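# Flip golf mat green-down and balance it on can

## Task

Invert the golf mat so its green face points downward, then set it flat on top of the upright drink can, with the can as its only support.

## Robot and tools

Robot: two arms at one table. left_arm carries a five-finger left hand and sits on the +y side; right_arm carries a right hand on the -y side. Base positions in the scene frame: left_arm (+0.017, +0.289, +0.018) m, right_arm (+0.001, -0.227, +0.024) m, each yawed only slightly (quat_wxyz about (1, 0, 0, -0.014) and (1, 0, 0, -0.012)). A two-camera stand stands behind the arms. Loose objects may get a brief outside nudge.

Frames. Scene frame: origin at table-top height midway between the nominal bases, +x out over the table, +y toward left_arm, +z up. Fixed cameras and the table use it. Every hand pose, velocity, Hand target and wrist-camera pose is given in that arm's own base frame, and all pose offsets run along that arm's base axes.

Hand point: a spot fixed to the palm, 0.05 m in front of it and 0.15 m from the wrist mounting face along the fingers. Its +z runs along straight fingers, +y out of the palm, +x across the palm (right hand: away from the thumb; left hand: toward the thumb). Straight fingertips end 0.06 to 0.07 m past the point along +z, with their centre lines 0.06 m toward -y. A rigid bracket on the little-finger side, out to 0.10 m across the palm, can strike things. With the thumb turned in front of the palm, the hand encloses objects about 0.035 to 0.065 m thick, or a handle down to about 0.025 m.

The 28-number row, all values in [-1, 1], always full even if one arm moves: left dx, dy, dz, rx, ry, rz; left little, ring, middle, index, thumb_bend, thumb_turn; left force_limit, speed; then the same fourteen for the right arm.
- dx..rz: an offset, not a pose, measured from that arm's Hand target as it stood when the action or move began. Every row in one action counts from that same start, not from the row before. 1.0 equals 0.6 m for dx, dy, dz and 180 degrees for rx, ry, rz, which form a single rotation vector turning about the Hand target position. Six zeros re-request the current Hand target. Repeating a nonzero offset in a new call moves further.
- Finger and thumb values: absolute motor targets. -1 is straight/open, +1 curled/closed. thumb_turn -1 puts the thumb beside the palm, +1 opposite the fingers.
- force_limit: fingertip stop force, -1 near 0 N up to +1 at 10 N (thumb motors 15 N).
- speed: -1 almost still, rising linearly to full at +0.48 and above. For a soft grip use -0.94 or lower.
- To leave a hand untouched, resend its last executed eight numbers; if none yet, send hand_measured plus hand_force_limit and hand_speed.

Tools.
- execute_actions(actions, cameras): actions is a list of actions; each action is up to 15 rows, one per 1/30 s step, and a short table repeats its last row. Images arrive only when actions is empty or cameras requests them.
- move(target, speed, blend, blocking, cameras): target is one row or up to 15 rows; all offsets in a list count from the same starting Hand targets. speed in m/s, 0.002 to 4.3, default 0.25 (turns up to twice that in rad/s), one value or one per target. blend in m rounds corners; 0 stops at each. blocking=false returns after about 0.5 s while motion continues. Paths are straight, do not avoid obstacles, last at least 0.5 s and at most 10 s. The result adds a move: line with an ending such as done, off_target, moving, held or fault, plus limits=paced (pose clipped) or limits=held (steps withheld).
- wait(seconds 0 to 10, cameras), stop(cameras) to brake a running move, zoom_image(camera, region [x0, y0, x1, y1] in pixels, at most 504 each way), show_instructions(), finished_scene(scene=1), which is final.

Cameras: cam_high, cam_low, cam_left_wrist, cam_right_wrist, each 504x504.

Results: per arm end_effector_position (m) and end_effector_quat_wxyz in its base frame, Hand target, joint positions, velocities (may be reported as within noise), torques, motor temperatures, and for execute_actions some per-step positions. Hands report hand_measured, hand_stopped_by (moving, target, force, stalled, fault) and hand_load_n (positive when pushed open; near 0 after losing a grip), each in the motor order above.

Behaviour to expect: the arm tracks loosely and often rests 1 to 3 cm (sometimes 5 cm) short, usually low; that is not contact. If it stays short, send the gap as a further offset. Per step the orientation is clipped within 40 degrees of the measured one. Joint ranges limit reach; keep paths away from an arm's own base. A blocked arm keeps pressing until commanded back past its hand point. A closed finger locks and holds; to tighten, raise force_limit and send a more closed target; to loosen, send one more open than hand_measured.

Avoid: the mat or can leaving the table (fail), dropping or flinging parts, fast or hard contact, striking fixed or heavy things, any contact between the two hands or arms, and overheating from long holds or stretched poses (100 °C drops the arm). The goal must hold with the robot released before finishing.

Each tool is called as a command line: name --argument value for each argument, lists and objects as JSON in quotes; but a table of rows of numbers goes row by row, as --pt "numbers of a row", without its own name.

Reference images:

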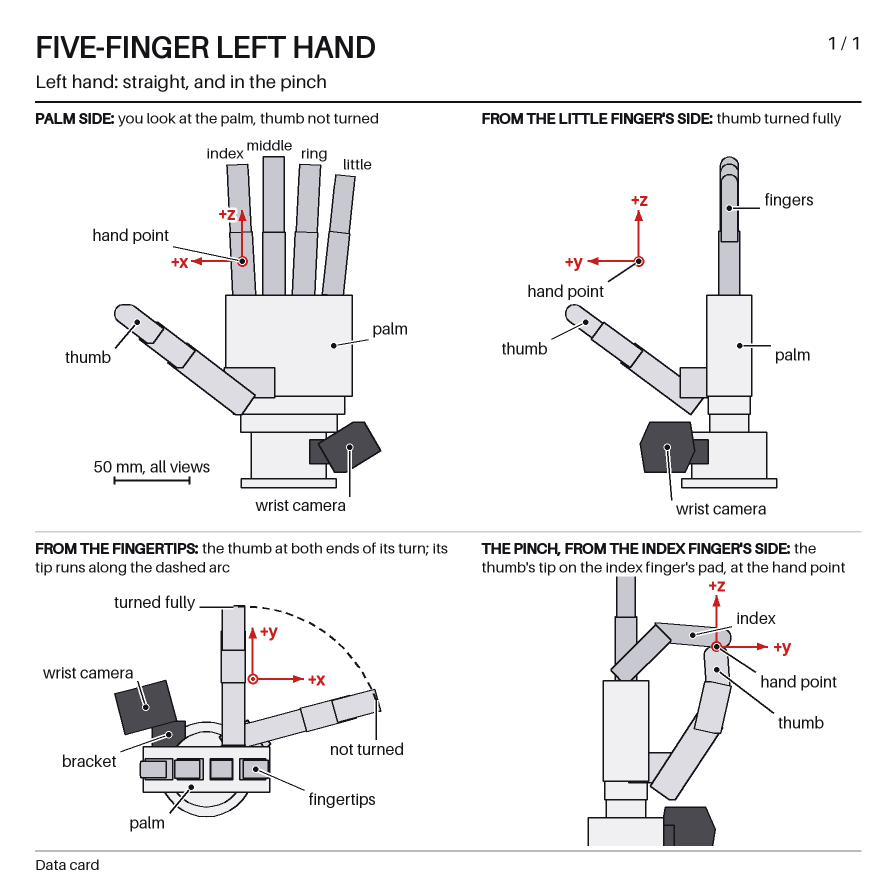

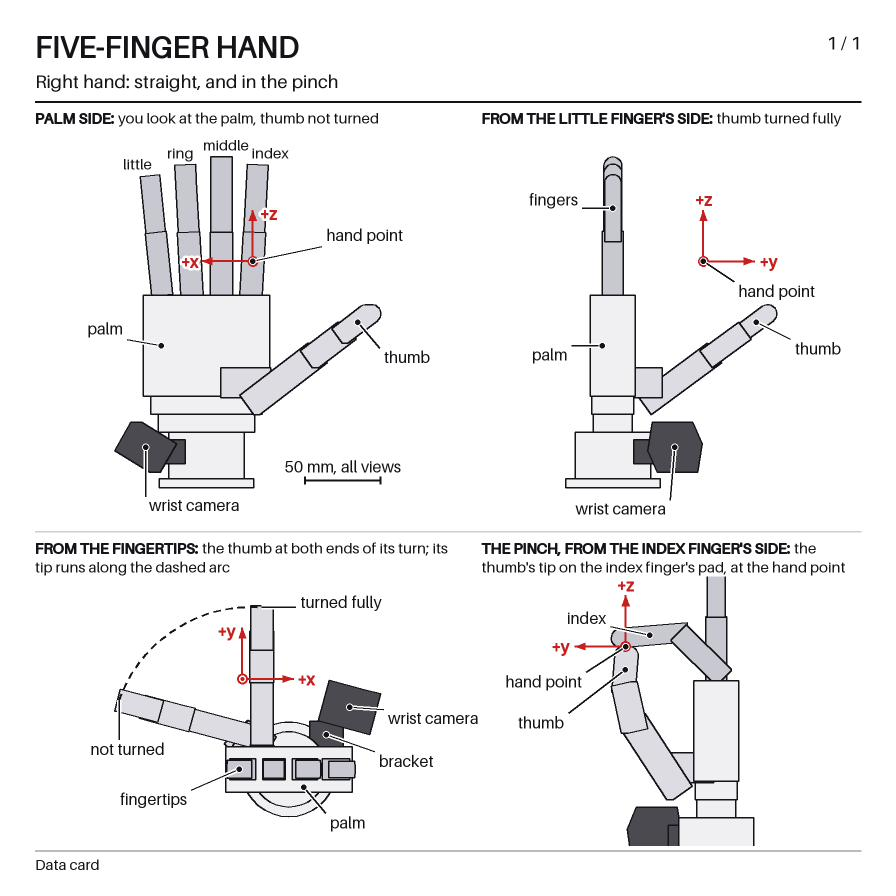

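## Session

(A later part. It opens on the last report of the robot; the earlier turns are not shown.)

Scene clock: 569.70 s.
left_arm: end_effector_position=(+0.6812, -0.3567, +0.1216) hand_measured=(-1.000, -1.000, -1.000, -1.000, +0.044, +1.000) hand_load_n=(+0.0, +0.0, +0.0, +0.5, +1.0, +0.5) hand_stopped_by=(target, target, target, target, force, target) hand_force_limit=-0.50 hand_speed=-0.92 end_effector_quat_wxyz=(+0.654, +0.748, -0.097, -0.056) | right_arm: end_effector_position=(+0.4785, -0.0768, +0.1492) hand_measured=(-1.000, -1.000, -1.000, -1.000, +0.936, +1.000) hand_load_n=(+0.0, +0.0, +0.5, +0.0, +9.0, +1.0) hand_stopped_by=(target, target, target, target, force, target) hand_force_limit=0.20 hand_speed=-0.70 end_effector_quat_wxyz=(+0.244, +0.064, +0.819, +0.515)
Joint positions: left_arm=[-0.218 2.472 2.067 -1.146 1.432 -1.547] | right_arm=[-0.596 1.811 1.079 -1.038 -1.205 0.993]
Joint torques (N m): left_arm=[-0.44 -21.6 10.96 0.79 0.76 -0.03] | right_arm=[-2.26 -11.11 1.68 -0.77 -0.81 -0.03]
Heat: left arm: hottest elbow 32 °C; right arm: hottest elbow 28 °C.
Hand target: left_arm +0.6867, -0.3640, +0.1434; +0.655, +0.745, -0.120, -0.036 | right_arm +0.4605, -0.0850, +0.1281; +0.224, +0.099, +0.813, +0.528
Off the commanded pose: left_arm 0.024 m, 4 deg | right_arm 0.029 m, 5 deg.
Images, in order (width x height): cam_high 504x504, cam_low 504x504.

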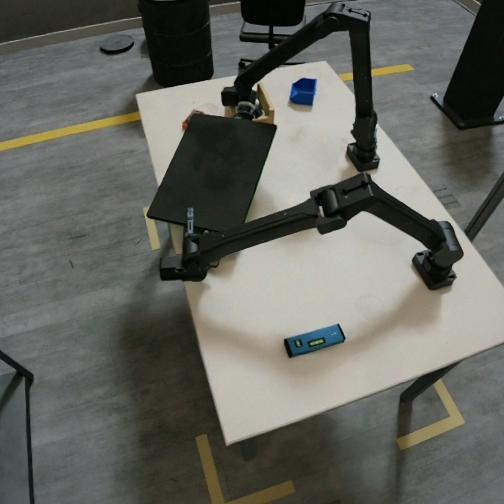

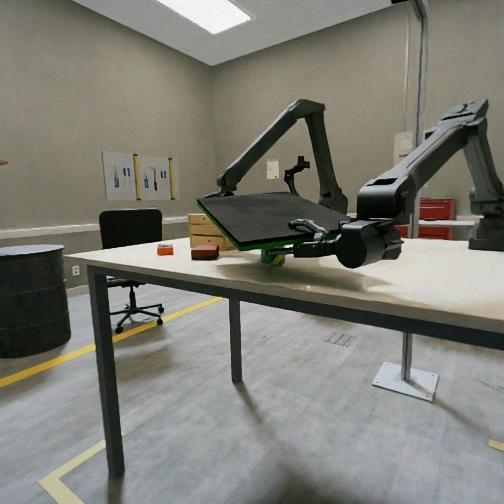

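move --pt "0 0 0 0 0 0 -1 -1 -1 -1 0.2 1 -0.5 -0.92 -0.055 -0.093 0.02 0 0 0 -1 -1 -1 -1 1 1 0.2 -0.7" --speed 0.04 --cameras '["cam_low","cam_right_wrist","cam_high"]'

Scene clock: 572.40 s.
left_arm: end_effector_position=(+0.6826, -0.3568, +0.1252) hand_measured=(-1.000, -1.000, -1.000, -1.000, +0.044, +1.000) hand_load_n=(+0.0, +0.0, +0.0, +0.0, +1.5, +0.5) hand_stopped_by=(target, target, target, target, force, target) hand_force_limit=-0.50 hand_speed=-0.92 end_effector_quat_wxyz=(+0.656, +0.746, -0.099, -0.054) | right_arm: end_effector_position=(+0.4241, -0.1290, +0.1398) hand_measured=(-1.000, -1.000, -1.000, -1.000, +0.936, +1.000) hand_load_n=(+0.0, +0.5, +0.0, +0.0, +9.0, +1.5) hand_stopped_by=(target, target, target, target, force, target) hand_force_limit=0.20 hand_speed=-0.70 end_effector_quat_wxyz=(+0.222, +0.095, +0.814, +0.528)
Joint positions: left_arm=[-0.218 2.472 2.074 -1.146 1.436 -1.547] | right_arm=[-0.767 1.878 1.11 -1.402 -1.141 0.643]
Joint torques (N m): left_arm=[-0.44 -21.48 10.56 0.75 0.62 -0.04] | right_arm=[-0.73 -11.46 6.65 -1.31 -0.55 0]
Heat: left arm: hottest elbow 32 °C; right arm: hottest elbow 28 °C.
Hand target: left_arm +0.6867, -0.3640, +0.1432; +0.655, +0.745, -0.120, -0.036 | right_arm +0.4275, -0.1408, +0.1400; +0.224, +0.099, +0.813, +0.528
Off the commanded pose: left_arm 0.020 m, 3 deg | right_arm 0.012 m, 1 deg.
move: off_target (left_arm, right_arm)
camera_calibration:
cam_right_wrist: T_world_to_cam=[[-0.31382, 0.463411, 0.828714, 0.0752391], [0.476044, -0.678387, 0.559619, -0.370159], [0.821523, 0.570124, -0.00771233, -0.16016], [0, 0, 0, 1]] pos_world=[0.331398, -0.194667, 0.143561]
Images, in order (width x height): cam_high 504x504, cam_low 504x504, cam_right_wrist 504x504.

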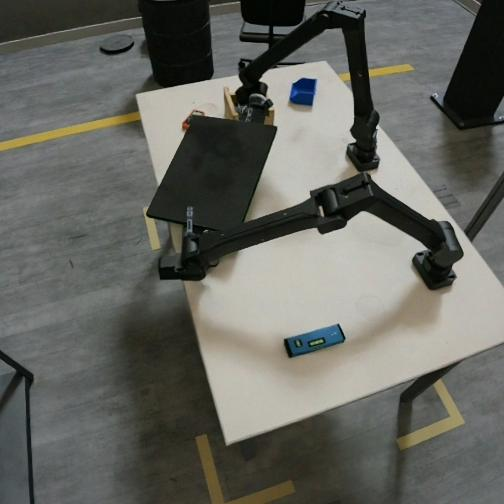

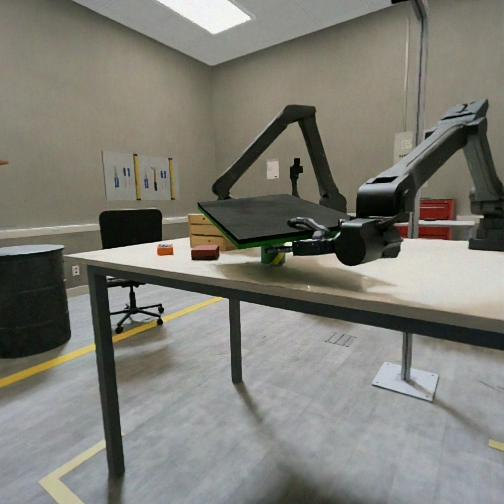

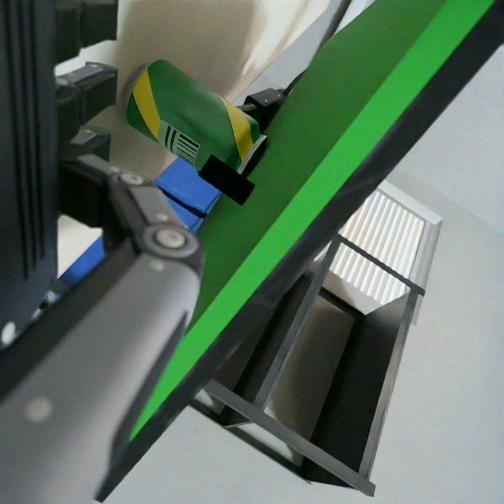

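zoom_image --camera "cam_low" --region '[180, 165, 280, 265]'

zoom_image --camera "cam_high" --region '[145, 90, 295, 240]'

zoom_image --camera "cam_low" --region '[270, 165, 370, 265]'

Scaled by 5.040 from the camera's 504x504 image, which has a finer 720x720 frame.

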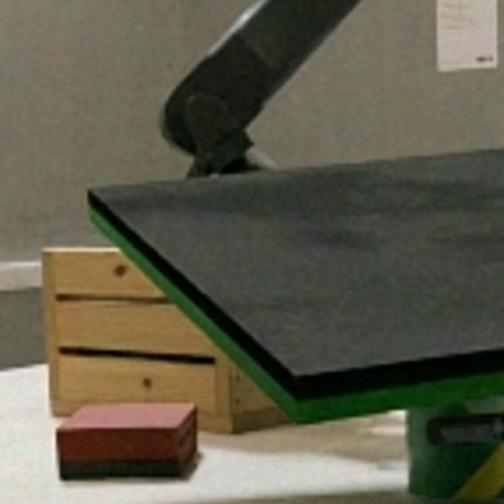

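Scaled by 3.360 from the camera's 504x504 image, which has a finer 720x720 frame.

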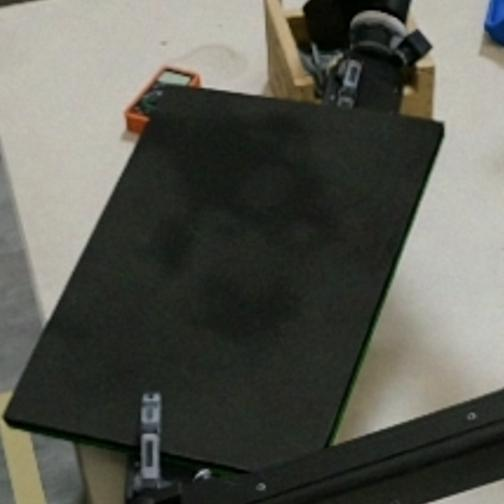

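Scaled by 5.040 from the camera's 504x504 image, which has a finer 720x720 frame.

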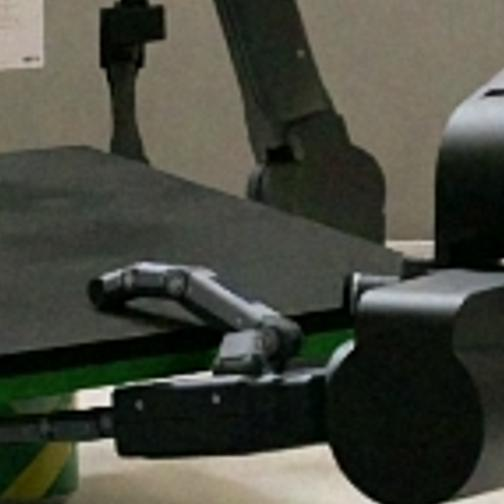

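move --pt "0 0 0 0 0 0 -1 -1 -1 -1 0.2 1 -0.5 -0.92 -0.04 -0.068 0.0 0 0 0 -1 -1 -1 -1 1 1 0.2 -0.7" --speed 0.03 --cameras '["cam_low","cam_right_wrist","cam_high"]'

zoom_image --camera "cam_low" --region '[180, 165, 280, 265]'

zoom_image --camera "cam_high" --region '[145, 90, 295, 240]'

zoom_image --camera "cam_low" --region '[270, 165, 370, 265]'

Scene clock: 575.20 s.
left_arm: end_effector_position=(+0.6826, -0.3568, +0.1252) hand_measured=(-1.000, -1.000, -1.000, -1.000, +0.044, +1.000) hand_load_n=(+0.0, +0.0, +0.0, +0.0, +2.0, +0.5) hand_stopped_by=(target, target, target, target, force, target) hand_force_limit=-0.50 hand_speed=-0.92 end_effector_quat_wxyz=(+0.656, +0.746, -0.099, -0.054) | right_arm: end_effector_position=(+0.4052, -0.1673, +0.1478) hand_measured=(-1.000, -1.000, -1.000, -1.000, +0.936, +1.000) hand_load_n=(+0.0, +0.0, +0.0, +0.0, +9.0, +1.5) hand_stopped_by=(target, target, target, target, force, target) hand_force_limit=0.20 hand_speed=-0.70 end_effector_quat_wxyz=(+0.227, +0.083, +0.819, +0.521)
Joint positions: left_arm=[-0.218 2.472 2.074 -1.146 1.436 -1.547] | right_arm=[-0.856 1.918 1.191 -1.57 -1.077 0.47]
Joint torques (N m): left_arm=[-0.56 -21.42 10.56 0.77 0.62 -0.04] | right_arm=[-1.38 -10.81 5.96 -1.59 -0.47 -0.01]
Heat: left arm: hottest elbow 32 °C; right arm: hottest elbow 28 °C.
Hand target: left_arm +0.6867, -0.3640, +0.1432; +0.655, +0.745, -0.120, -0.036 | right_arm +0.4035, -0.1817, +0.1401; +0.224, +0.099, +0.813, +0.528
Off the commanded pose: left_arm 0.020 m, 3 deg | right_arm 0.016 m, 2 deg.
move: off_target (left_arm, right_arm)
camera_calibration:
cam_right_wrist: T_world_to_cam=[[-0.333491, 0.478597, 0.812237, 0.0933373], [0.472578, -0.660631, 0.583298, -0.390814], [0.815753, 0.57837, -0.00586044, -0.119118], [0, 0, 0, 1]] pos_world=[0.312989, -0.23396, 0.151451]
Images, in order (width x height): cam_high 504x504, cam_low 504x504, cam_right_wrist 504x504.

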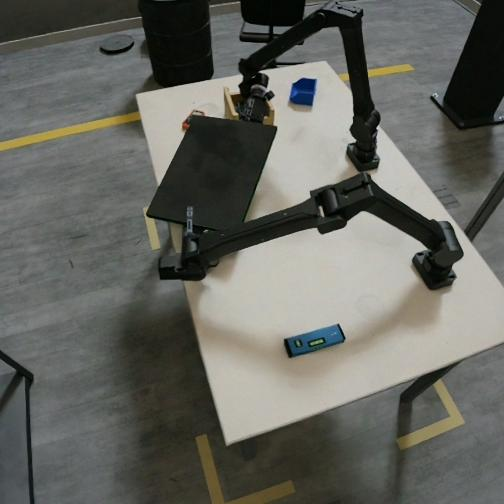

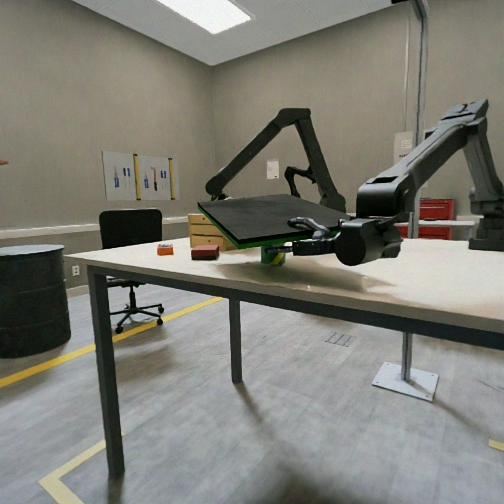

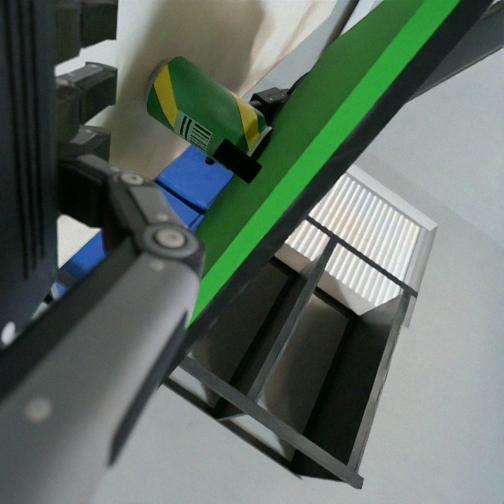

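Scaled by 5.040 from the camera's 504x504 image, which has a finer 720x720 frame.

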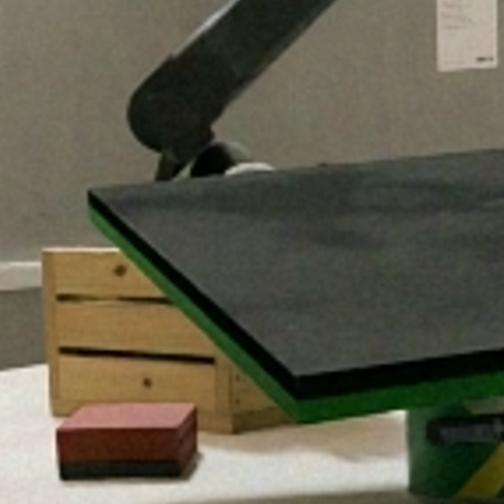

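Scaled by 3.360 from the camera's 504x504 image, which has a finer 720x720 frame.

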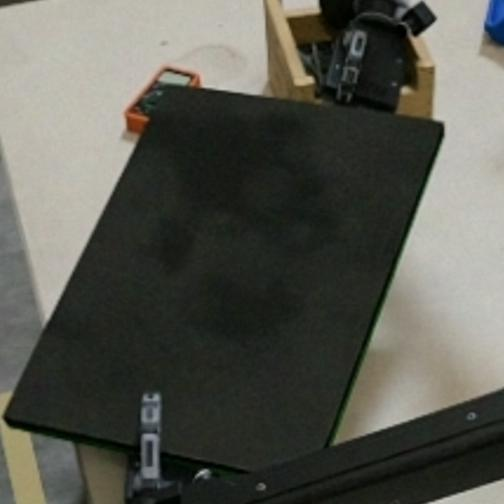

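Scaled by 5.040 from the camera's 504x504 image, which has a finer 720x720 frame.

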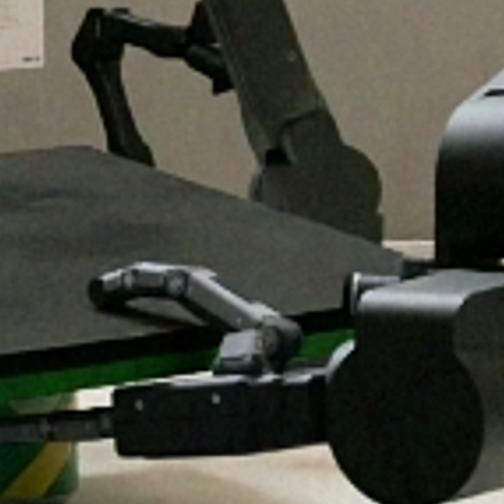

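move --pt "0 0 0 0 0 0 -1 -1 -1 -1 0.2 1 -0.5 -0.92 -0.035 -0.05 0.025 0 0 0 -1 -1 -1 -1 1 1 0.2 -0.7" --pt "0 0 0 0 0 0 -1 -1 -1 -1 0.2 1 -0.5 -0.92 -0.05 -0.075 0.15 0 0 0 -1 -1 -1 -1 1 1 0.2 -0.7" --speed 0.08 --blend 0.01 --cameras '["cam_low","cam_right_wrist","cam_high"]'

zoom_image --camera "cam_low" --region '[180, 165, 280, 265]'

zoom_image --camera "cam_high" --region '[145, 90, 295, 240]'

Scene clock: 577.73 s.
left_arm: end_effector_position=(+0.6826, -0.3568, +0.1252) hand_measured=(-1.000, -1.000, -1.000, -1.000, +0.044, +1.000) hand_load_n=(+0.0, +0.0, +0.0, +0.0, +1.5, +0.5) hand_stopped_by=(target, target, target, target, force, target) hand_force_limit=-0.50 hand_speed=-0.92 end_effector_quat_wxyz=(+0.656, +0.746, -0.099, -0.054) | right_arm: end_effector_position=(+0.3716, -0.2171, +0.2102) hand_measured=(-1.000, -1.000, -1.000, -1.000, +0.936, +1.000) hand_load_n=(+0.0, +0.0, +0.0, +0.0, +9.5, +1.5) hand_stopped_by=(target, target, target, target, force, target) hand_force_limit=0.20 hand_speed=-0.70 end_effector_quat_wxyz=(+0.250, +0.141, +0.827, +0.484)
Joint positions: left_arm=[-0.218 2.472 2.074 -1.146 1.436 -1.547] | right_arm=[-0.999 1.774 1.22 -1.678 -1.029 0.524]
Joint torques (N m): left_arm=[-0.44 -21.48 10.55 0.76 0.62 -0.04] | right_arm=[-0.26 -14.39 8.02 -1.43 -0.7 0.18]
Heat: left arm: hottest elbow 32 °C; right arm: hottest elbow 29 °C.
Hand target: left_arm +0.6867, -0.3640, +0.1432; +0.655, +0.745, -0.120, -0.036 | right_arm +0.3736, -0.2267, +0.2300; +0.224, +0.099, +0.813, +0.528
Off the commanded pose: left_arm 0.020 m, 3 deg | right_arm 0.022 m, 8 deg.
joint sent to its limit (right arm) — joint 4 (wrist pitch), lower limit. The joint targets are off in orientation, not in position.
move: off_target (left_arm, right_arm)
camera_calibration:
cam_right_wrist: T_world_to_cam=[[-0.238514, 0.554271, 0.79743, 0.0395591], [0.401685, -0.691289, 0.60064, -0.42811], [0.884172, 0.463577, -0.05776, -0.102125], [0, 0, 0, 1]] pos_world=[0.271697, -0.270532, 0.219696]
Images, in order (width x height): cam_high 504x504, cam_low 504x504, cam_right_wrist 504x504.

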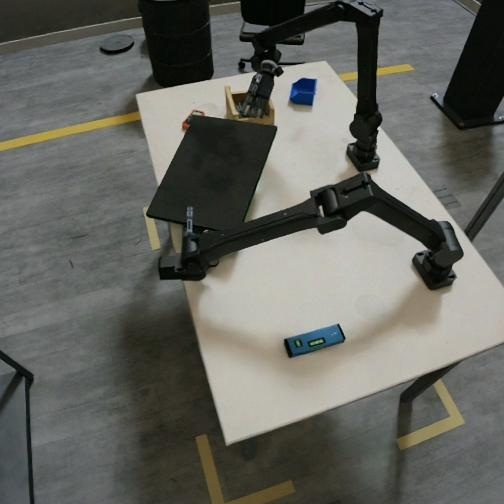

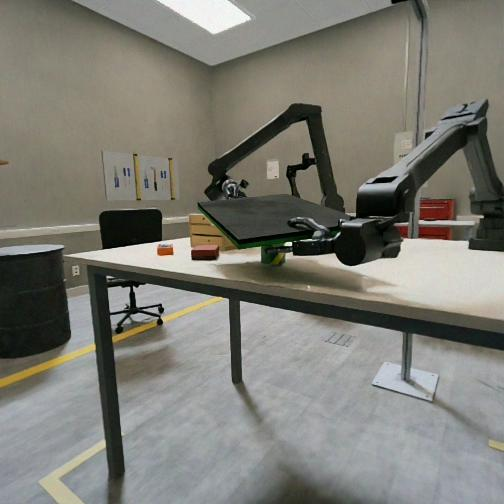

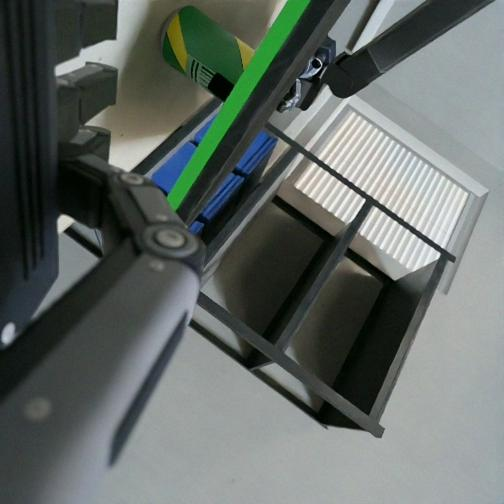

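Scaled by 5.040 from the camera's 504x504 image, which has a finer 720x720 frame.

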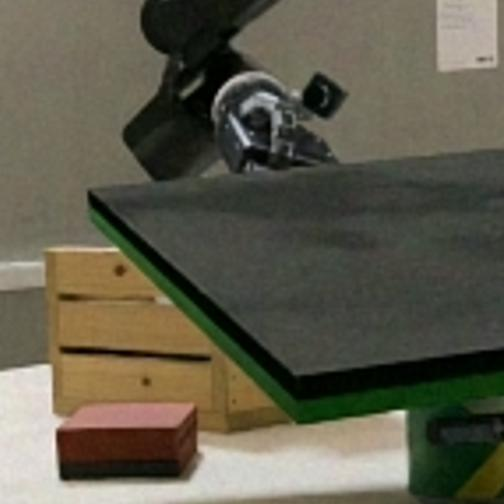

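Scaled by 3.360 from the camera's 504x504 image, which has a finer 720x720 frame.

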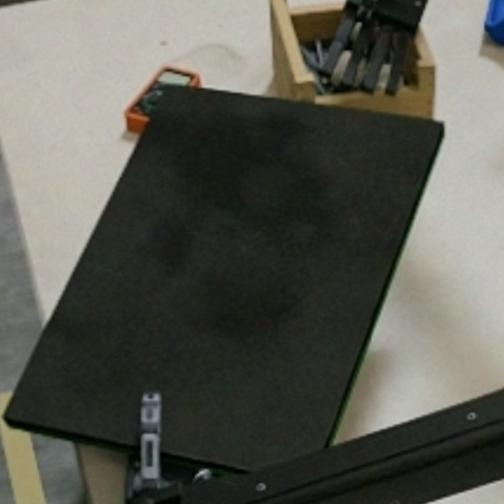

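move --pt "0 0 0 0 0 0 -1 -1 -1 -1 0.2 1 -0.5 -0.92 0.02 0.035 -0.12 0 0 0 -1 -1 -1 -1 1 1 0.2 -0.7" --pt "0 0 0 0 0 0 -1 -1 -1 -1 0.2 1 -0.5 -0.92 0.042 0.062 -0.145 0 0 0 -1 -1 -1 -1 1 1 0.2 -0.7" --speed 0.08 --blend 0.01 --cameras '["cam_right_wrist"]'

zoom_image --camera "cam_right_wrist" --region '[120, 40, 320, 240]'

Scene clock: 580.73 s.
left_arm: end_effector_position=(+0.6826, -0.3568, +0.1252) hand_measured=(-1.000, -1.000, -1.000, -1.000, +0.044, +1.000) hand_load_n=(+0.0, +0.0, +0.0, +0.0, +1.5, +0.0) hand_stopped_by=(target, target, target, target, force, target) hand_force_limit=-0.50 hand_speed=-0.92 end_effector_quat_wxyz=(+0.656, +0.746, -0.099, -0.054) | right_arm: end_effector_position=(+0.3963, -0.1943, +0.1598) hand_measured=(-1.000, -1.000, -1.000, -1.000, +0.936, +1.000) hand_load_n=(+0.0, +0.5, +0.5, +0.0, +9.0, +1.5) hand_stopped_by=(target, target, target, target, force, target) hand_force_limit=0.20 hand_speed=-0.70 end_effector_quat_wxyz=(+0.235, +0.093, +0.818, +0.518)
Joint positions: left_arm=[-0.218 2.472 2.074 -1.146 1.436 -1.547] | right_arm=[-0.913 1.927 1.238 -1.65 -1.057 0.421]
Joint torques (N m): left_arm=[-0.5 -21.48 10.55 0.75 0.62 -0.04] | right_arm=[1.2 -11.34 3.7 -0.05 -0.66 0.18]
Heat: left arm: hottest elbow 32 °C; right arm: hottest elbow 29 °C.
Hand target: left_arm +0.6867, -0.3640, +0.1432; +0.655, +0.745, -0.120, -0.036 | right_arm +0.3988, -0.1894, +0.1431; +0.224, +0.099, +0.813, +0.528
Off the commanded pose: left_arm 0.020 m, 3 deg | right_arm 0.018 m, 2 deg.
move: off_target (left_arm, right_arm)
camera_calibration:
cam_right_wrist: T_world_to_cam=[[-0.323162, 0.487488, 0.811124, 0.0913609], [0.45466, -0.671735, 0.584856, -0.406665], [0.829971, 0.557789, -0.00456188, -0.106017], [0, 0, 0, 1]] pos_world=[0.30241, -0.258573, 0.163252]
Images, in order (width x height): cam_right_wrist 504x504.

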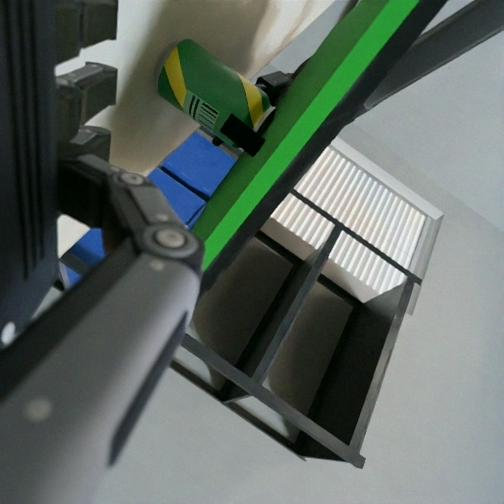

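Scaled by 2.520 from the camera's 504x504 image, which has a finer 720x720 frame.

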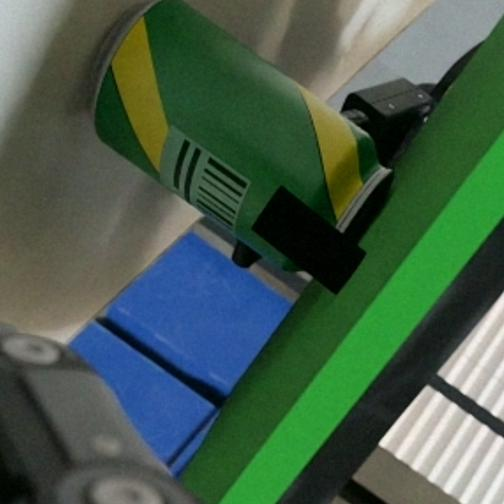

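zoom_image --camera "cam_right_wrist" --region '[150, 30, 230, 110]'

zoom_image --camera "cam_right_wrist" --region '[210, 80, 290, 160]'

Scaled by 6.300 from the camera's 504x504 image, which has a finer 720x720 frame.

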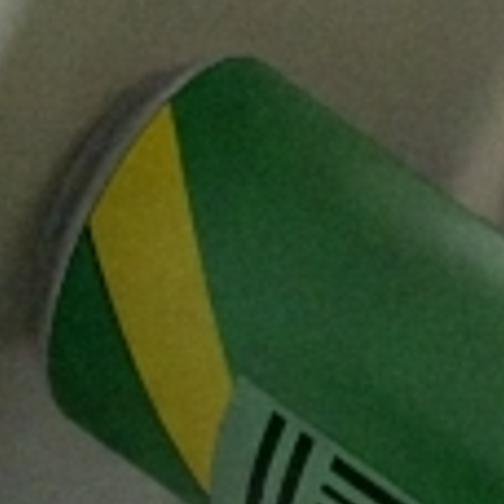

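Scaled by 6.300 from the camera's 504x504 image, which has a finer 720x720 frame.

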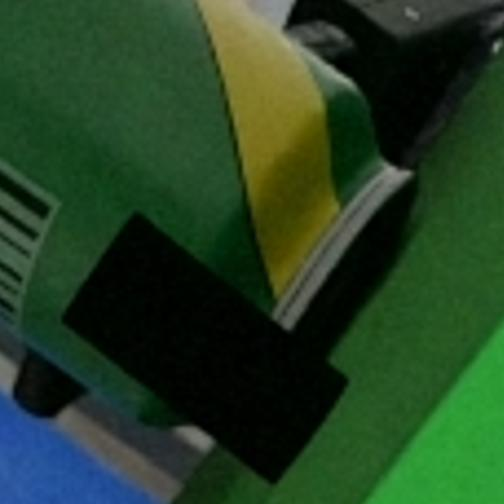

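move --target '[0,0,0.02,0.01624,-0.0107,0,-1,-1,-1,-1,0.2,1,-0.5,-0.92,0,0,0,0,0,0,-1,-1,-1,-1,1,1,0.2,-0.7]' --speed 0.03 --cameras '["cam_low","cam_high"]'

zoom_image --camera "cam_low" --region '[180, 165, 280, 265]'

Scene clock: 585.23 s.
left_arm: end_effector_position=(+0.6829, -0.3586, +0.1386) hand_measured=(-1.000, -1.000, -1.000, -1.000, +0.044, +1.000) hand_load_n=(+0.0, +0.0, +0.0, +0.0, +1.5, +0.5) hand_stopped_by=(target, target, target, target, force, target) hand_force_limit=-0.50 hand_speed=-0.92 end_effector_quat_wxyz=(+0.638, +0.761, -0.114, -0.039) | right_arm: end_effector_position=(+0.3964, -0.1944, +0.1598) hand_measured=(-1.000, -1.000, -1.000, -1.000, +0.936, +1.000) hand_load_n=(+0.0, +0.0, +0.0, +0.0, +9.0, +1.5) hand_stopped_by=(target, target, target, target, force, target) hand_force_limit=0.20 hand_speed=-0.70 end_effector_quat_wxyz=(+0.235, +0.093, +0.817, +0.518)
Joint positions: left_arm=[-0.218 2.449 2.092 -1.175 1.386 -1.522] | right_arm=[-0.913 1.927 1.238 -1.65 -1.057 0.422]
Joint torques (N m): left_arm=[-0.32 -21.48 10.81 -0.06 0.39 0] | right_arm=[1.03 -11.28 3.67 -0.08 -0.66 0.17]
Heat: left arm: hottest elbow 31 °C; right arm: hottest elbow 28 °C.
Hand target: left_arm +0.6866, -0.3640, +0.1554; +0.634, +0.762, -0.131, -0.026 | right_arm +0.3988, -0.1894, +0.1431; +0.224, +0.099, +0.813, +0.528
Off the commanded pose: left_arm 0.018 m, 2 deg | right_arm 0.018 m, 2 deg.
move: off_target (left_arm, right_arm)
Images, in order (width x height): cam_high 504x504, cam_low 504x504.

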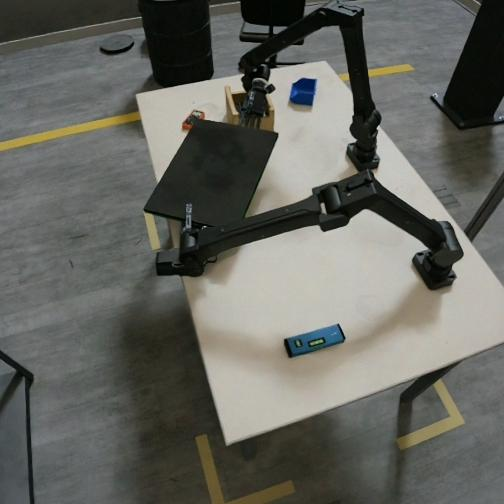

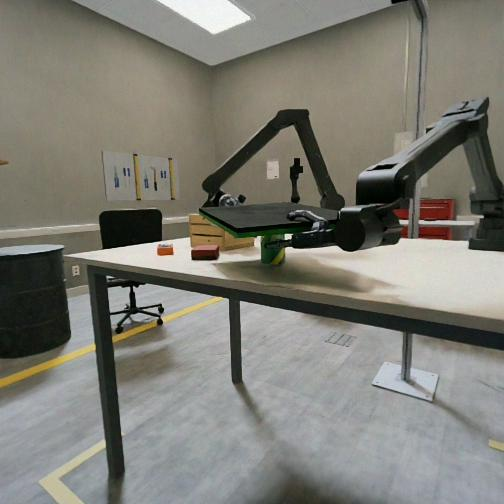

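Scaled by 5.040 from the camera's 504x504 image, which has a finer 720x720 frame.

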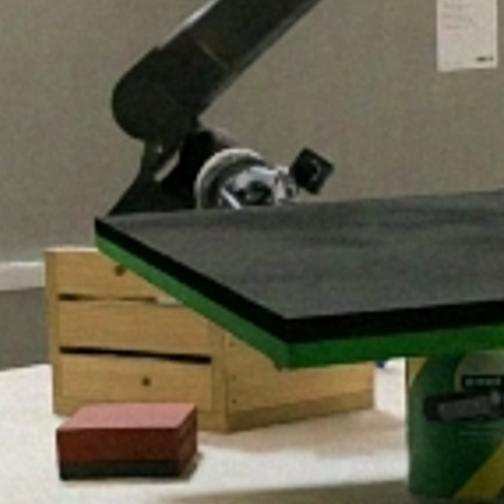

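zoom_image --camera "cam_high" --region '[140, 90, 290, 240]'

zoom_image --camera "cam_low" --region '[270, 165, 370, 265]'

zoom_image --camera "cam_low" --region '[190, 195, 260, 265]'

Scaled by 3.360 from the camera's 504x504 image, which has a finer 720x720 frame.

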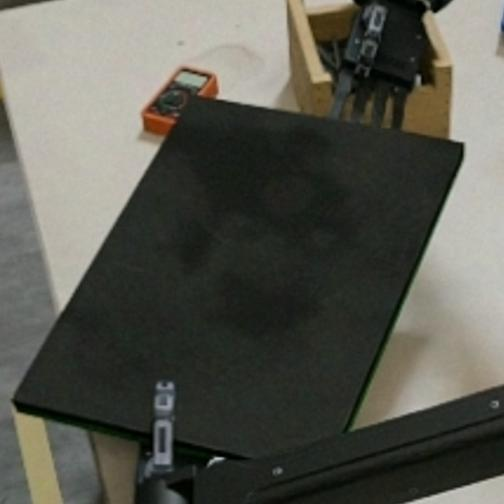

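Scaled by 5.040 from the camera's 504x504 image, which has a finer 720x720 frame.

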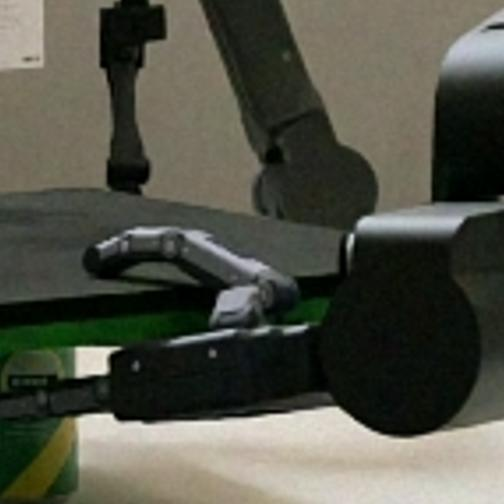

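Scaled by 7.200 from the camera's 504x504 image, which has a finer 720x720 frame.

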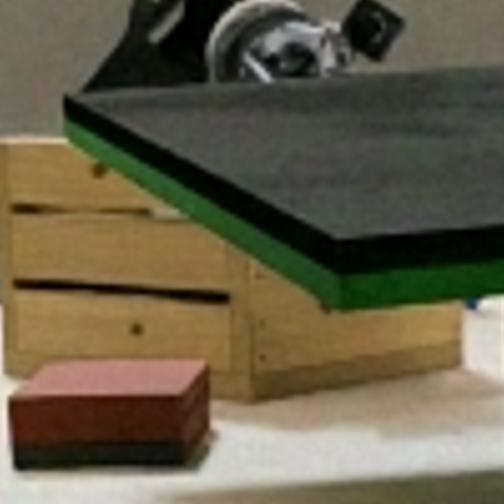

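move --target '[0,0,0.0167,0.0139,-0.0092,0,-1,-1,-1,-1,0.2,1,-0.5,-0.92,0,0,0,0,0,0,-1,-1,-1,-1,1,1,0.2,-0.7]' --speed 0.02 --cameras '["cam_low","cam_high","cam_right_wrist"]'

zoom_image --camera "cam_low" --region '[190, 195, 260, 265]'

zoom_image --camera "cam_high" --region '[140, 90, 290, 240]'

zoom_image --camera "cam_low" --region '[270, 165, 370, 265]'

Scene clock: 587.77 s.
left_arm: end_effector_position=(+0.6823, -0.3596, +0.1449) hand_measured=(-1.000, -1.000, -1.000, -1.000, +0.044, +1.000) hand_load_n=(+0.0, +0.0, +0.0, +0.0, +1.0, +0.5) hand_stopped_by=(target, target, target, target, force, target) hand_force_limit=-0.50 hand_speed=-0.92 end_effector_quat_wxyz=(+0.618, +0.776, -0.122, -0.034) | right_arm: end_effector_position=(+0.3964, -0.1944, +0.1598) hand_measured=(-1.000, -1.000, -1.000, -1.000, +0.936, +1.000) hand_load_n=(+0.5, +0.5, +0.0, +0.0, +9.0, +1.5) hand_stopped_by=(target, target, target, target, force, target) hand_force_limit=0.20 hand_speed=-0.70 end_effector_quat_wxyz=(+0.235, +0.093, +0.817, +0.518)
Joint positions: left_arm=[-0.218 2.434 2.109 -1.217 1.335 -1.499] | right_arm=[-0.913 1.927 1.238 -1.65 -1.057 0.422]
Joint torques (N m): left_arm=[-0.15 -21.66 11.04 -0.08 0.43 -0.01] | right_arm=[1.08 -11.28 3.67 -0.03 -0.66 0.16]
Heat: left arm: hottest elbow 31 °C; right arm: hottest elbow 28 °C.
Hand target: left_arm +0.6867, -0.3640, +0.1653; +0.615, +0.776, -0.139, -0.018 | right_arm +0.3988, -0.1894, +0.1431; +0.224, +0.099, +0.813, +0.528
Off the commanded pose: left_arm 0.021 m, 3 deg | right_arm 0.018 m, 2 deg.
move: off_target (left_arm, right_arm)
camera_calibration:
cam_right_wrist: T_world_to_cam=[[-0.322554, 0.487237, 0.811516, 0.0910807], [0.454458, -0.672345, 0.584312, -0.406719], [0.830317, 0.557272, -0.00456209, -0.106339], [0, 0, 0, 1]] pos_world=[0.30251, -0.258573, 0.163252]
Images, in order (width x height): cam_high 504x504, cam_low 504x504, cam_right_wrist 504x504.

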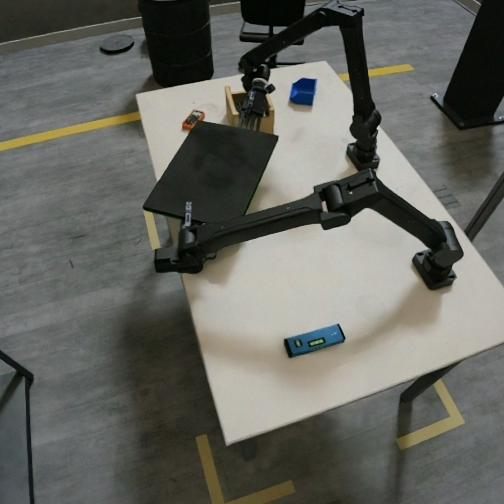

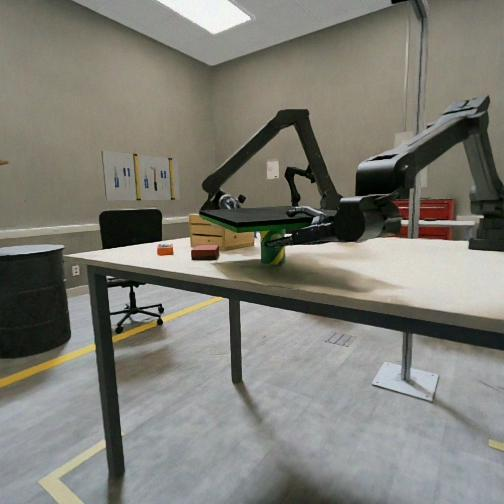

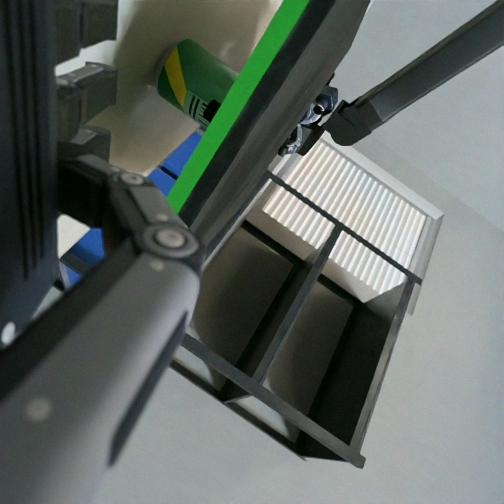

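Scaled by 7.200 from the camera's 504x504 image, which has a finer 720x720 frame.

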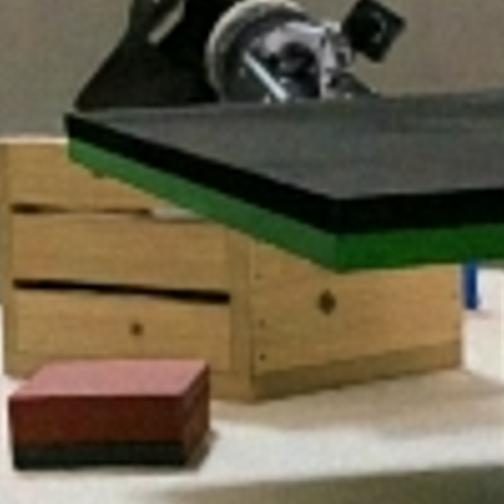

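Scaled by 3.360 from the camera's 504x504 image, which has a finer 720x720 frame.

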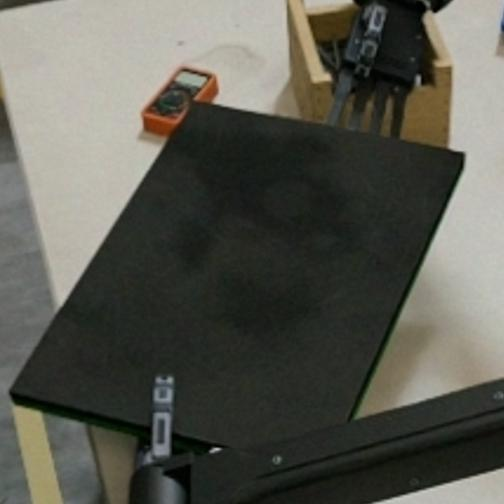

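Scaled by 5.040 from the camera's 504x504 image, which has a finer 720x720 frame.

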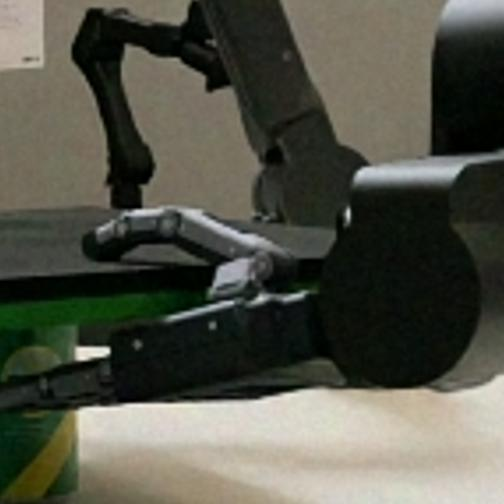

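zoom_image --camera "cam_right_wrist" --region '[150, 0, 400, 250]'

Scaled by 2.016 from the camera's 504x504 image, which has a finer 720x720 frame.

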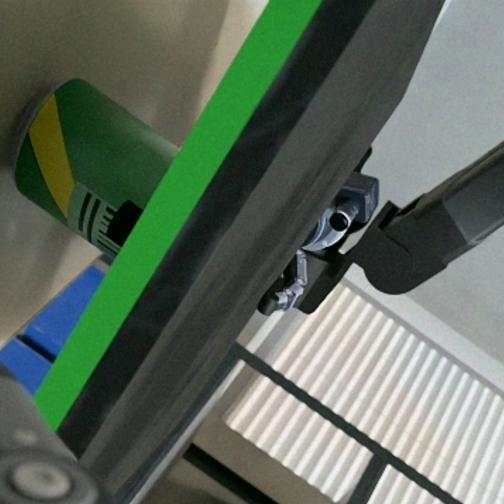

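zoom_image --camera "cam_right_wrist" --region '[200, 70, 280, 150]'

zoom_image --camera "cam_right_wrist" --region '[260, 0, 400, 140]'

Scaled by 6.300 from the camera's 504x504 image, which has a finer 720x720 frame.

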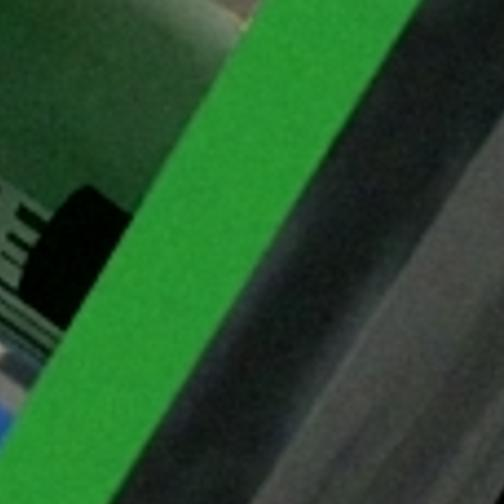

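Scaled by 3.600 from the camera's 504x504 image, which has a finer 720x720 frame.

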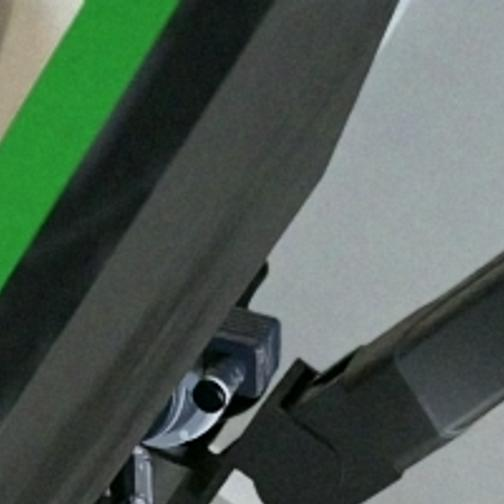

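move --pt "0 0 0 0 0 0 -1 -1 -1 -1 0.2 1 -0.5 -0.92 -0.1 -0.06 0.17 0 0 -0.05 -1 -1 -1 -1 1 1 0.2 -0.7" --pt "0 0 0 0 0 0 -1 -1 -1 -1 0.2 1 -0.5 -0.92 -0.12 0.2 0.17 0 0 -0.18 -1 -1 -1 -1 1 1 0.2 -0.7" --pt "0 0 0 0 0 0 -1 -1 -1 -1 0.2 1 -0.5 -0.92 -0.09 0.5 0.12 0 0 -0.3 -1 -1 -1 -1 1 1 0.2 -0.7" --speed 0.25 --blend 0.04 --cameras '["cam_high","cam_right_wrist","cam_low"]'

Scene clock: 595.10 s.
left_arm: end_effector_position=(+0.6820, -0.3595, +0.1449) hand_measured=(-1.000, -1.000, -1.000, -1.000, +0.044, +1.000) hand_load_n=(+0.0, +0.0, +0.0, +0.0, +1.0, +0.5) hand_stopped_by=(target, target, target, target, force, target) hand_force_limit=-0.50 hand_speed=-0.92 end_effector_quat_wxyz=(+0.618, +0.776, -0.122, -0.034) | right_arm: end_effector_position=(+0.3438, +0.1063, +0.2066) hand_measured=(-1.000, -1.000, -1.000, -1.000, +0.936, +1.000) hand_load_n=(+0.0, +0.0, +0.0, +0.0, +9.0, +1.5) hand_stopped_by=(target, target, target, target, force, target) hand_force_limit=0.20 hand_speed=-0.70 end_effector_quat_wxyz=(+0.333, +0.140, +0.864, +0.350)
Joint positions: left_arm=[-0.218 2.434 2.109 -1.22 1.335 -1.497] | right_arm=[-0.111 0.69 0.365 -0.39 -0.623 2.072]
Joint torques (N m): left_arm=[-0.15 -21.6 11.17 -0.06 0.44 -0.01] | right_arm=[1.26 -1.67 7.98 2.59 -0.24 0.17]
Heat: left arm: hottest elbow 31 °C; right arm: hottest elbow 28 °C.
Hand target: left_arm +0.6867, -0.3640, +0.1653; +0.615, +0.776, -0.139, -0.018 | right_arm +0.3448, +0.1106, +0.2151; +0.431, +0.430, +0.702, +0.369
Off the commanded pose: left_arm 0.021 m, 3 deg | right_arm 0.010 m, 44 deg; orientation clipped.
joint sent to its limit (right arm) — joint 6 (wrist roll), upper limit. The joint targets are off in orientation, not in position.
move: off_target (left_arm, right_arm); limits=paced
camera_calibration:
cam_right_wrist: T_world_to_cam=[[-0.204403, 0.782301, 0.588409, -0.136253], [0.25892, -0.536484, 0.803209, -0.200446], [0.944023, 0.316529, -0.0928942, -0.225262], [0, 0, 0, 1]] pos_world=[0.236701, 0.0703568, 0.220247]
Images, in order (width x height): cam_high 504x504, cam_low 504x504, cam_right_wrist 504x504.

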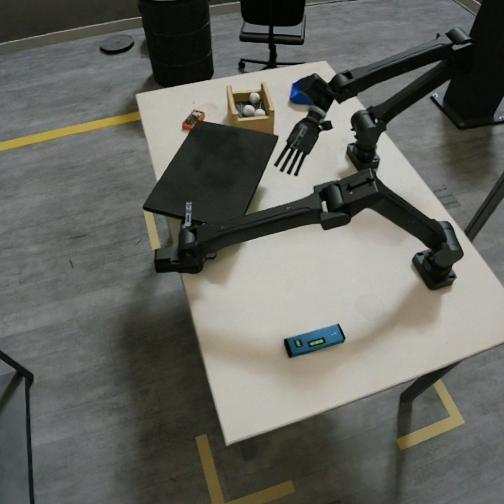

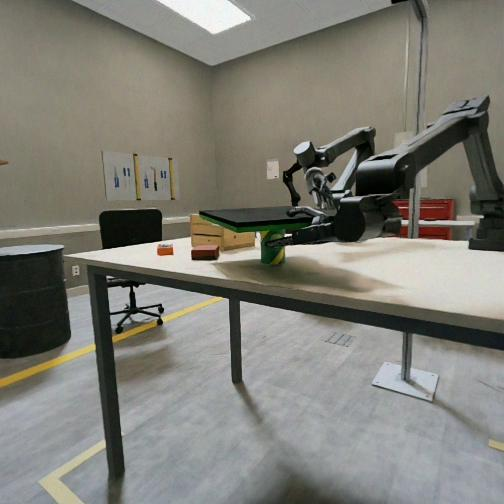

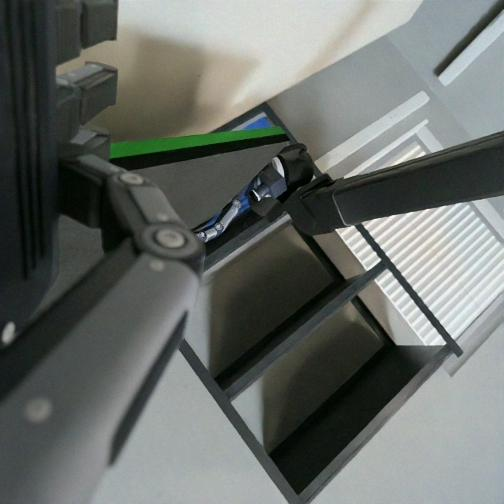

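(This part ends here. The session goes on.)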